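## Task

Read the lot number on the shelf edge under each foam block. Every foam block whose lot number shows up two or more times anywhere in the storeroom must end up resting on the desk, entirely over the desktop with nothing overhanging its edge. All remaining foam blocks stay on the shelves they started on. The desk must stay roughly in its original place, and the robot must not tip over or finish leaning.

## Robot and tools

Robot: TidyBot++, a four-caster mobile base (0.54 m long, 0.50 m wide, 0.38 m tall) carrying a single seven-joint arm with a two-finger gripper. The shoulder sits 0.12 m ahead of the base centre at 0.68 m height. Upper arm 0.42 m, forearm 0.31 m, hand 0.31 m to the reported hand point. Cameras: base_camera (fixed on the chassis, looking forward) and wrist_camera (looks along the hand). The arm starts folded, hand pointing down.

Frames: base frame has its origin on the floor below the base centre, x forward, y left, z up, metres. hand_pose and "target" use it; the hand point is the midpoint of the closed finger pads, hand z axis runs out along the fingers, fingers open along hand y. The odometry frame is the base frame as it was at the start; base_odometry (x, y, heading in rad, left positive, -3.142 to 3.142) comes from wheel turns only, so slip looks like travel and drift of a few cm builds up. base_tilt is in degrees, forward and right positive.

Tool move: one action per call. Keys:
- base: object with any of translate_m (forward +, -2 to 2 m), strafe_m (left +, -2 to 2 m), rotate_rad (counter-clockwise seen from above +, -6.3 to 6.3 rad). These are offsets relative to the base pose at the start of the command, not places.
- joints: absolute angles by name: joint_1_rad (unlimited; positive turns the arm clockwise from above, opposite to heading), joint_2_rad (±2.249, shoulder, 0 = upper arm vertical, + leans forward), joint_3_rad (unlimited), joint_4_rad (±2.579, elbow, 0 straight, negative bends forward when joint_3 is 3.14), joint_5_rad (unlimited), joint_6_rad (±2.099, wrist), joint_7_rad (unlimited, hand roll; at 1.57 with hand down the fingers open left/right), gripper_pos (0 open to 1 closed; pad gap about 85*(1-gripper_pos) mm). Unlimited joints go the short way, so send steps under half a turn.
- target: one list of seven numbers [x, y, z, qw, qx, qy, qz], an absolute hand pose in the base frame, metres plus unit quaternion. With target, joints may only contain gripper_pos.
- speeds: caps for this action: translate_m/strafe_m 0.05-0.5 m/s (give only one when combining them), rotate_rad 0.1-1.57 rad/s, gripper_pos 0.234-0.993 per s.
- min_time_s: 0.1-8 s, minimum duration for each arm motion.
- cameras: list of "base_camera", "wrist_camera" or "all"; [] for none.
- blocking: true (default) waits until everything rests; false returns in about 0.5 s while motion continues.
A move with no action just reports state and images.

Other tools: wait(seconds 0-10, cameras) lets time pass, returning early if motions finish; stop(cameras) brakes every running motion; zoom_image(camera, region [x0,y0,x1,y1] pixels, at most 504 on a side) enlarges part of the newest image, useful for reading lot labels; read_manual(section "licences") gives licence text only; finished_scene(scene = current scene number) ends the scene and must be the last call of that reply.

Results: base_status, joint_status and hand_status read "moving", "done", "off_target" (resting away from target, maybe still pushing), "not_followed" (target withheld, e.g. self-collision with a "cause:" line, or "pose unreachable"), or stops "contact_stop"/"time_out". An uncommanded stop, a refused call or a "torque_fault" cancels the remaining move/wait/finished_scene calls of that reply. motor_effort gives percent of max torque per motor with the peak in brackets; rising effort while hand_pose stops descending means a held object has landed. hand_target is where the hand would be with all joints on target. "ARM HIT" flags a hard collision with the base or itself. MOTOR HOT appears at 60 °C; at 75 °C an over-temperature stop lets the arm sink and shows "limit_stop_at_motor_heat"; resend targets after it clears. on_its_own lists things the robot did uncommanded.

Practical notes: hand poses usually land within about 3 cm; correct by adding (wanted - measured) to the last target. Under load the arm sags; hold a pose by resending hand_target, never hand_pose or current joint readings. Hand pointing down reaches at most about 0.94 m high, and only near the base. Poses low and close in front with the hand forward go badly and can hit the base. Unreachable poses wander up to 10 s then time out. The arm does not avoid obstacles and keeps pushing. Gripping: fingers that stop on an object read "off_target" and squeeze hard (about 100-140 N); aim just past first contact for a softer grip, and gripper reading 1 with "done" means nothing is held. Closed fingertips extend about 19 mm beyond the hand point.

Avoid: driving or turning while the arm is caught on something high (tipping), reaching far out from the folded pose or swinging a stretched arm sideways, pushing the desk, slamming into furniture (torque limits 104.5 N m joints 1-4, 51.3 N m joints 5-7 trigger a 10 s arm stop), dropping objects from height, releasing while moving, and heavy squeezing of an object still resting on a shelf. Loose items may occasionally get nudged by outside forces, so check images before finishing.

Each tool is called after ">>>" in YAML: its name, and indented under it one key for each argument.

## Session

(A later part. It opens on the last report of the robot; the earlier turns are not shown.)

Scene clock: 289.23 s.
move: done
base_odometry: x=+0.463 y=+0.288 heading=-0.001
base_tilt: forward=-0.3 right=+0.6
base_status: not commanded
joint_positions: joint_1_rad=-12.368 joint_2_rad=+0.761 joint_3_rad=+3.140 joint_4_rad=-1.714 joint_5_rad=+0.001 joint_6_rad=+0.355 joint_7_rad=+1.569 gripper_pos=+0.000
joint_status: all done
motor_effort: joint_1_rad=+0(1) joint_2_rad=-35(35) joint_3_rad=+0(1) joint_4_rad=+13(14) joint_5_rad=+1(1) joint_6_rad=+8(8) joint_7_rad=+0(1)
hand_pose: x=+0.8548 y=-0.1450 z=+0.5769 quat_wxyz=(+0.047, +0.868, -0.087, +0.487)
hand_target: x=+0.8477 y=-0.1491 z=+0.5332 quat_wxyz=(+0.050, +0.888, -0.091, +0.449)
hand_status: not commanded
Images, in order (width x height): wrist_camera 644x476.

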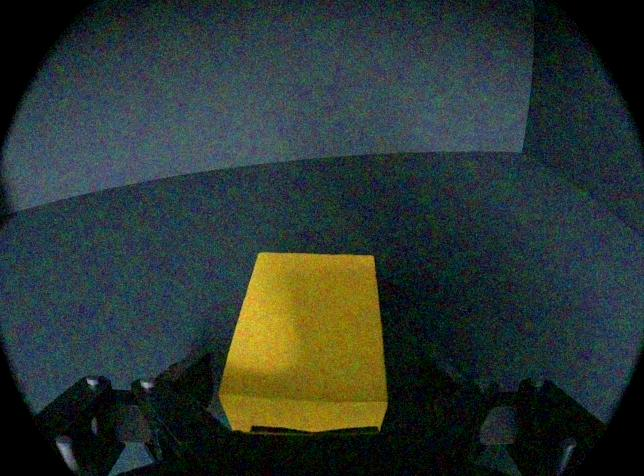

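>>> move:
  base: {"strafe_m":0.007,"translate_m":0.012}
  speeds: {"translate_m":0.05}

>>> move:
  joints: {"gripper_pos":0.42}
  speeds: {"gripper_pos":0.234}
  cameras: ["wrist_camera"]

Scene clock: 290.13 s.
move: done
base_odometry: x=+0.474 y=+0.295 heading=+0.000
base_tilt: forward=-0.3 right=+0.6
base_status: done
joint_positions: joint_1_rad=-12.368 joint_2_rad=+0.763 joint_3_rad=+3.140 joint_4_rad=-1.713 joint_5_rad=+0.001 joint_6_rad=+0.354 joint_7_rad=+1.569 gripper_pos=+0.000
joint_status: not commanded
motor_effort: joint_1_rad=+0(4) joint_2_rad=-35(37) joint_3_rad=-1(3) joint_4_rad=+13(14) joint_5_rad=+1(1) joint_6_rad=+8(8) joint_7_rad=+0(1)
hand_pose: x=+0.8549 y=-0.1454 z=+0.5756 quat_wxyz=(+0.047, +0.869, -0.087, +0.486)
hand_target: x=+0.8477 y=-0.1491 z=+0.5332 quat_wxyz=(+0.050, +0.888, -0.091, +0.449)
hand_status: not commanded
pictures: none

Scene clock: 292.70 s.
move: off_target
base_odometry: x=+0.474 y=+0.295 heading=+0.000
base_tilt: forward=-0.3 right=+0.6
base_status: not commanded
joint_positions: joint_1_rad=-12.368 joint_2_rad=+0.763 joint_3_rad=+3.140 joint_4_rad=-1.712 joint_5_rad=+0.001 joint_6_rad=+0.354 joint_7_rad=+1.569 gripper_pos=+0.381
joint_status: gripper_pos off_target (ended at +0.381, target +0.420)
motor_effort: joint_1_rad=+0(1) joint_2_rad=-32(35) joint_3_rad=-1(1) joint_4_rad=+13(14) joint_5_rad=+1(1) joint_6_rad=+7(8) joint_7_rad=+0(1)
hand_pose: x=+0.8554 y=-0.1455 z=+0.5762 quat_wxyz=(+0.047, +0.868, -0.087, +0.486)
hand_target: x=+0.8477 y=-0.1491 z=+0.5332 quat_wxyz=(+0.050, +0.888, -0.091, +0.449)
hand_status: not commanded
Images, in order (width x height): wrist_camera 644x476.

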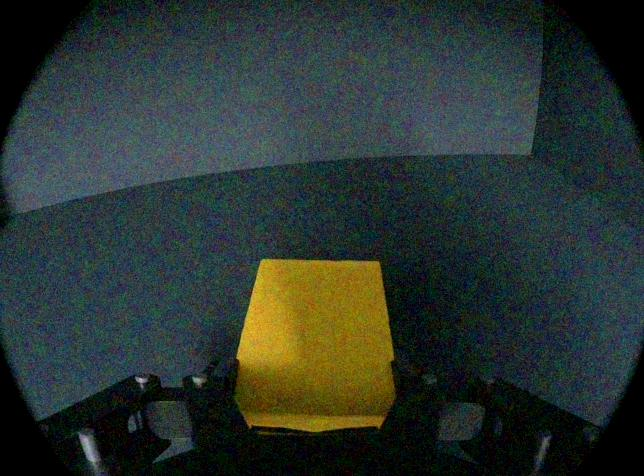

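>>> move:
  joints: {"joint_2_rad":0.65}
  min_time_s: 1.5
  cameras: ["wrist_camera"]

>>> move:
  base: {"translate_m":-0.7}
  speeds: {"translate_m":0.4}

>>> move:
  base: {"translate_m":-1.26,"strafe_m":-0.22,"rotate_rad":1.571}
  joints: {"joint_1_rad":0,"joint_2_rad":-0.45,"joint_4_rad":-1.5,"joint_6_rad":-1.05}
  cameras: ["wrist_camera"]

>>> move:
  base: {"translate_m":0.62}
  speeds: {"translate_m":0.35}

>>> move:
  joints: {"joint_2_rad":-0.213,"joint_4_rad":-2.03,"joint_6_rad":-0.22}
  min_time_s: 2.5

>>> move:
  joints: {"joint_2_rad":-0.127,"joint_4_rad":-2.26,"joint_6_rad":0.05}
  min_time_s: 2
  cameras: ["wrist_camera"]

Scene clock: 296.80 s.
move: done
base_odometry: x=+0.474 y=+0.295 heading=+0.000
base_tilt: forward=-0.3 right=+0.6
base_status: not commanded
joint_positions: joint_1_rad=-12.368 joint_2_rad=+0.666 joint_3_rad=+3.140 joint_4_rad=-1.711 joint_5_rad=+0.001 joint_6_rad=+0.349 joint_7_rad=+1.569 gripper_pos=+0.381
joint_status: all done
motor_effort: joint_1_rad=+0(1) joint_2_rad=-34(36) joint_3_rad=+0(1) joint_4_rad=+15(15) joint_5_rad=+1(1) joint_6_rad=+8(9) joint_7_rad=+0(1)
hand_pose: x=+0.8614 y=-0.1468 z=+0.6484 quat_wxyz=(+0.051, +0.845, -0.084, +0.526)
hand_target: x=+0.8617 y=-0.1519 z=+0.6573 quat_wxyz=(+0.057, +0.848, -0.087, +0.520)
hand_status: not commanded
Images, in order (width x height): wrist_camera 644x476.

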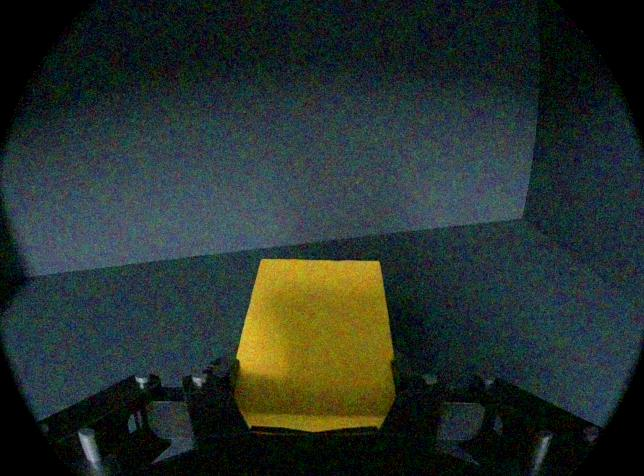

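Scene clock: 299.73 s.
move: done
base_odometry: x=-0.226 y=+0.296 heading=+0.000
base_tilt: forward=-0.3 right=+0.6
base_status: done
joint_positions: joint_1_rad=-12.368 joint_2_rad=+0.664 joint_3_rad=+3.140 joint_4_rad=-1.710 joint_5_rad=+0.001 joint_6_rad=+0.348 joint_7_rad=+1.569 gripper_pos=+0.381
joint_status: not commanded
motor_effort: joint_1_rad=+0(1) joint_2_rad=-34(38) joint_3_rad=+0(1) joint_4_rad=+15(16) joint_5_rad=+1(1) joint_6_rad=+8(9) joint_7_rad=+0(1)
hand_pose: x=+0.8619 y=-0.1469 z=+0.6502 quat_wxyz=(+0.051, +0.844, -0.084, +0.527)
hand_target: x=+0.8617 y=-0.1519 z=+0.6573 quat_wxyz=(+0.057, +0.848, -0.087, +0.520)
hand_status: not commanded
pictures: none

Scene clock: 304.03 s.
move: done
base_odometry: x=-1.486 y=+0.076 heading=+1.572
base_tilt: forward=-0.4 right=+0.6
base_status: done
joint_positions: joint_1_rad=-12.550 joint_2_rad=-0.443 joint_3_rad=+3.139 joint_4_rad=-1.528 joint_5_rad=+0.001 joint_6_rad=-0.995 joint_7_rad=+1.569 gripper_pos=+0.381
joint_status: all done
motor_effort: joint_1_rad=-1(5) joint_2_rad=-3(37) joint_3_rad=+1(3) joint_4_rad=+18(19) joint_5_rad=+1(2) joint_6_rad=+8(10) joint_7_rad=+0(1)
hand_pose: x=+0.4882 y=-0.0034 z=+1.0570 quat_wxyz=(+0.004, +0.862, -0.006, +0.506)
hand_target: x=+0.4772 y=+0.0129 z=+1.0601 quat_wxyz=(-0.010, +0.867, +0.018, +0.498)
hand_status: not commanded
Images, in order (width x height): wrist_camera 644x476.

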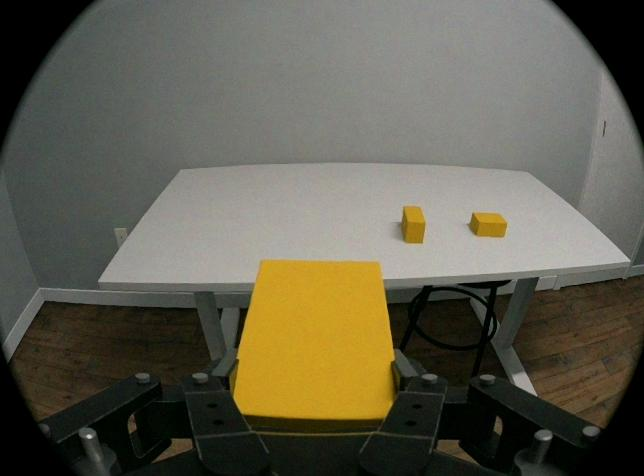

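Scene clock: 306.90 s.
move: done
base_odometry: x=-1.487 y=+0.696 heading=+1.572
base_tilt: forward=-0.3 right=+0.6
base_status: done
joint_positions: joint_1_rad=-12.550 joint_2_rad=-0.447 joint_3_rad=+3.139 joint_4_rad=-1.527 joint_5_rad=+0.001 joint_6_rad=-0.997 joint_7_rad=+1.569 gripper_pos=+0.381
joint_status: not commanded
motor_effort: joint_1_rad=+0(1) joint_2_rad=-3(6) joint_3_rad=+1(1) joint_4_rad=+18(18) joint_5_rad=+1(1) joint_6_rad=+8(9) joint_7_rad=+0(1)
hand_pose: x=+0.4867 y=-0.0032 z=+1.0583 quat_wxyz=(+0.004, +0.862, -0.006, +0.507)
hand_target: x=+0.4772 y=+0.0129 z=+1.0601 quat_wxyz=(-0.010, +0.867, +0.018, +0.498)
hand_status: not commanded
pictures: none

Scene clock: 310.03 s.
move: done
base_odometry: x=-1.487 y=+0.696 heading=+1.572
base_tilt: forward=-0.3 right=+0.6
base_status: not commanded
joint_positions: joint_1_rad=-12.550 joint_2_rad=-0.235 joint_3_rad=+3.139 joint_4_rad=-1.992 joint_5_rad=+0.001 joint_6_rad=-0.288 joint_7_rad=+1.569 gripper_pos=+0.381
joint_status: all done
motor_effort: joint_1_rad=+0(1) joint_2_rad=-11(12) joint_3_rad=+0(1) joint_4_rad=+19(20) joint_5_rad=+1(1) joint_6_rad=+8(10) joint_7_rad=+0(1)
hand_pose: x=+0.6069 y=-0.0049 z=+0.8911 quat_wxyz=(+0.003, +0.853, -0.006, +0.522)
hand_target: x=+0.6130 y=+0.0049 z=+0.8766 quat_wxyz=(-0.004, +0.851, +0.003, +0.525)
hand_status: not commanded
pictures: none

Scene clock: 312.60 s.
move: done
base_odometry: x=-1.487 y=+0.696 heading=+1.572
base_tilt: forward=-0.3 right=+0.6
base_status: not commanded
joint_positions: joint_1_rad=-12.550 joint_2_rad=-0.154 joint_3_rad=+3.139 joint_4_rad=-2.222 joint_5_rad=+0.001 joint_6_rad=-0.017 joint_7_rad=+1.569 gripper_pos=+0.381
joint_status: all done
motor_effort: joint_1_rad=+0(1) joint_2_rad=-12(13) joint_3_rad=+0(1) joint_4_rad=+17(20) joint_5_rad=+1(1) joint_6_rad=+8(10) joint_7_rad=+0(1)
hand_pose: x=+0.6018 y=-0.0049 z=+0.7949 quat_wxyz=(+0.003, +0.863, -0.006, +0.504)
hand_target: x=+0.6030 y=+0.0015 z=+0.7790 quat_wxyz=(+0.000, +0.863, +0.000, +0.505)
hand_status: not commanded
Images, in order (width x height): wrist_camera 644x476.

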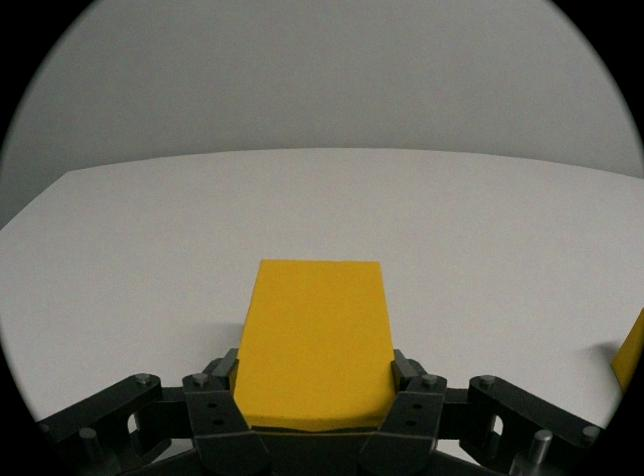

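>>> move:
  joints: {"joint_2_rad":-0.108,"joint_4_rad":-2.31,"joint_6_rad":0.11}
  min_time_s: 1

>>> move:
  joints: {"joint_2_rad":-0.098,"joint_4_rad":-2.33,"joint_6_rad":0.135}
  min_time_s: 1

>>> move:
  joints: {"joint_2_rad":-0.09,"joint_4_rad":-2.346,"joint_6_rad":0.155}
  min_time_s: 1

>>> move:
  joints: {"joint_2_rad":-0.082,"joint_4_rad":-2.362,"joint_6_rad":0.175}
  min_time_s: 1
  cameras: ["wrist_camera"]

Scene clock: 314.17 s.
move: done
base_odometry: x=-1.487 y=+0.696 heading=+1.572
base_tilt: forward=-0.3 right=+0.6
base_status: not commanded
joint_positions: joint_1_rad=-12.550 joint_2_rad=-0.137 joint_3_rad=+3.139 joint_4_rad=-2.271 joint_5_rad=+0.001 joint_6_rad=+0.043 joint_7_rad=+1.569 gripper_pos=+0.381
joint_status: all done
motor_effort: joint_1_rad=+0(1) joint_2_rad=-12(13) joint_3_rad=+0(1) joint_4_rad=+17(18) joint_5_rad=+1(1) joint_6_rad=+8(9) joint_7_rad=+0(1)
hand_pose: x=+0.5975 y=-0.0048 z=+0.7761 quat_wxyz=(+0.003, +0.865, -0.006, +0.502)
hand_target: x=+0.5974 y=+0.0007 z=+0.7596 quat_wxyz=(+0.001, +0.865, -0.001, +0.501)
hand_status: not commanded
pictures: none

Scene clock: 315.47 s.
move: done
base_odometry: x=-1.487 y=+0.696 heading=+1.572
base_tilt: forward=-0.3 right=+0.6
base_status: not commanded
joint_positions: joint_1_rad=-12.550 joint_2_rad=-0.128 joint_3_rad=+3.139 joint_4_rad=-2.290 joint_5_rad=+0.001 joint_6_rad=+0.068 joint_7_rad=+1.569 gripper_pos=+0.381
joint_status: all done
motor_effort: joint_1_rad=-1(1) joint_2_rad=-13(14) joint_3_rad=+0(1) joint_4_rad=+17(18) joint_5_rad=+0(1) joint_6_rad=+8(9) joint_7_rad=+0(1)
hand_pose: x=+0.5958 y=-0.0048 z=+0.7681 quat_wxyz=(+0.003, +0.866, -0.006, +0.500)
hand_target: x=+0.5951 y=+0.0004 z=+0.7511 quat_wxyz=(+0.002, +0.867, -0.001, +0.499)
hand_status: not commanded
pictures: none

Scene clock: 316.77 s.
move: done
base_odometry: x=-1.487 y=+0.696 heading=+1.572
base_tilt: forward=-0.3 right=+0.6
base_status: not commanded
joint_positions: joint_1_rad=-12.550 joint_2_rad=-0.120 joint_3_rad=+3.139 joint_4_rad=-2.306 joint_5_rad=+0.001 joint_6_rad=+0.088 joint_7_rad=+1.569 gripper_pos=+0.381
joint_status: all done
motor_effort: joint_1_rad=+0(1) joint_2_rad=-13(14) joint_3_rad=+0(1) joint_4_rad=+16(17) joint_5_rad=+1(1) joint_6_rad=+8(9) joint_7_rad=+0(1)
hand_pose: x=+0.5943 y=-0.0048 z=+0.7613 quat_wxyz=(+0.003, +0.867, -0.006, +0.498)
hand_target: x=+0.5931 y=+0.0002 z=+0.7445 quat_wxyz=(+0.002, +0.868, -0.001, +0.497)
hand_status: not commanded
pictures: none

Scene clock: 318.07 s.
move: done
base_odometry: x=-1.487 y=+0.696 heading=+1.572
base_tilt: forward=-0.3 right=+0.6
base_status: not commanded
joint_positions: joint_1_rad=-12.550 joint_2_rad=-0.118 joint_3_rad=+3.139 joint_4_rad=-2.319 joint_5_rad=+0.001 joint_6_rad=+0.113 joint_7_rad=+1.569 gripper_pos=+0.381
joint_status: all done
motor_effort: joint_1_rad=+0(1) joint_2_rad=-11(13) joint_3_rad=+1(1) joint_4_rad=+15(17) joint_5_rad=+1(1) joint_6_rad=+8(10) joint_7_rad=+0(0)
hand_pose: x=+0.5940 y=-0.0047 z=+0.7607 quat_wxyz=(+0.003, +0.864, -0.006, +0.503)
hand_target: x=+0.5910 y=-0.0001 z=+0.7379 quat_wxyz=(+0.003, +0.869, -0.001, +0.495)
hand_status: not commanded
Images, in order (width x height): wrist_camera 644x476.

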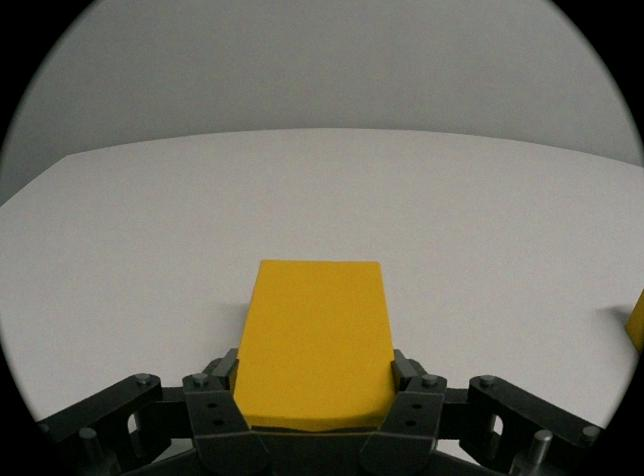

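>>> move:
  joints: {"gripper_pos":0.0}
  speeds: {"gripper_pos":0.3}

>>> move:
  joints: {"joint_2_rad":-0.542,"joint_4_rad":-2.193,"joint_6_rad":-0.443}
  min_time_s: 2
  cameras: ["wrist_camera"]

Scene clock: 320.27 s.
move: done
base_odometry: x=-1.487 y=+0.696 heading=+1.572
base_tilt: forward=-0.3 right=+0.6
base_status: not commanded
joint_positions: joint_1_rad=-12.550 joint_2_rad=-0.112 joint_3_rad=+3.139 joint_4_rad=-2.324 joint_5_rad=+0.001 joint_6_rad=+0.117 joint_7_rad=+1.569 gripper_pos=+0.000
joint_status: all done
motor_effort: joint_1_rad=-1(1) joint_2_rad=-12(13) joint_3_rad=+0(1) joint_4_rad=+16(17) joint_5_rad=+1(1) joint_6_rad=+8(9) joint_7_rad=+0(1)
hand_pose: x=+0.5934 y=-0.0047 z=+0.7559 quat_wxyz=(+0.003, +0.866, -0.006, +0.500)
hand_target: x=+0.5910 y=-0.0001 z=+0.7379 quat_wxyz=(+0.003, +0.869, -0.001, +0.495)
hand_status: not commanded
pictures: none

Scene clock: 322.90 s.
move: done
base_odometry: x=-1.487 y=+0.696 heading=+1.572
base_tilt: forward=-0.4 right=+0.6
base_status: not commanded
joint_positions: joint_1_rad=-12.550 joint_2_rad=-0.532 joint_3_rad=+3.139 joint_4_rad=-2.221 joint_5_rad=+0.001 joint_6_rad=-0.385 joint_7_rad=+1.569 gripper_pos=+0.000
joint_status: all done
motor_effort: joint_1_rad=+0(1) joint_2_rad=-2(14) joint_3_rad=+1(1) joint_4_rad=+19(20) joint_5_rad=+1(1) joint_6_rad=+8(9) joint_7_rad=+0(1)
hand_pose: x=+0.4903 y=-0.0034 z=+0.8569 quat_wxyz=(+0.004, +0.861, -0.006, +0.508)
hand_target: x=+0.4849 y=+0.0073 z=+0.8617 quat_wxyz=(-0.007, +0.866, +0.006, +0.500)
hand_status: not commanded
Images, in order (width x height): wrist_camera 644x476.

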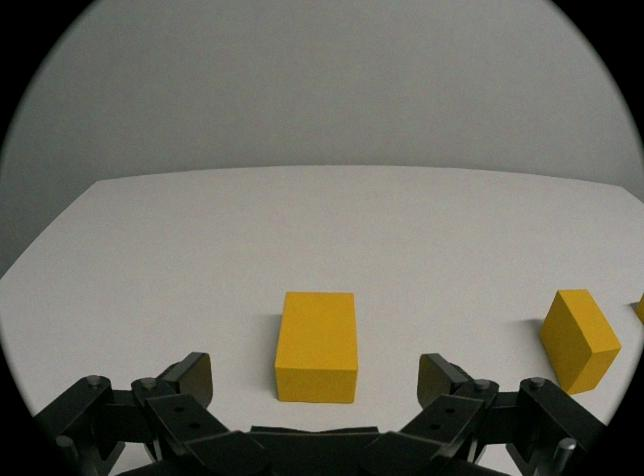

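>>> finished_scene:
  scene: 2

The scene is finished: the task was done.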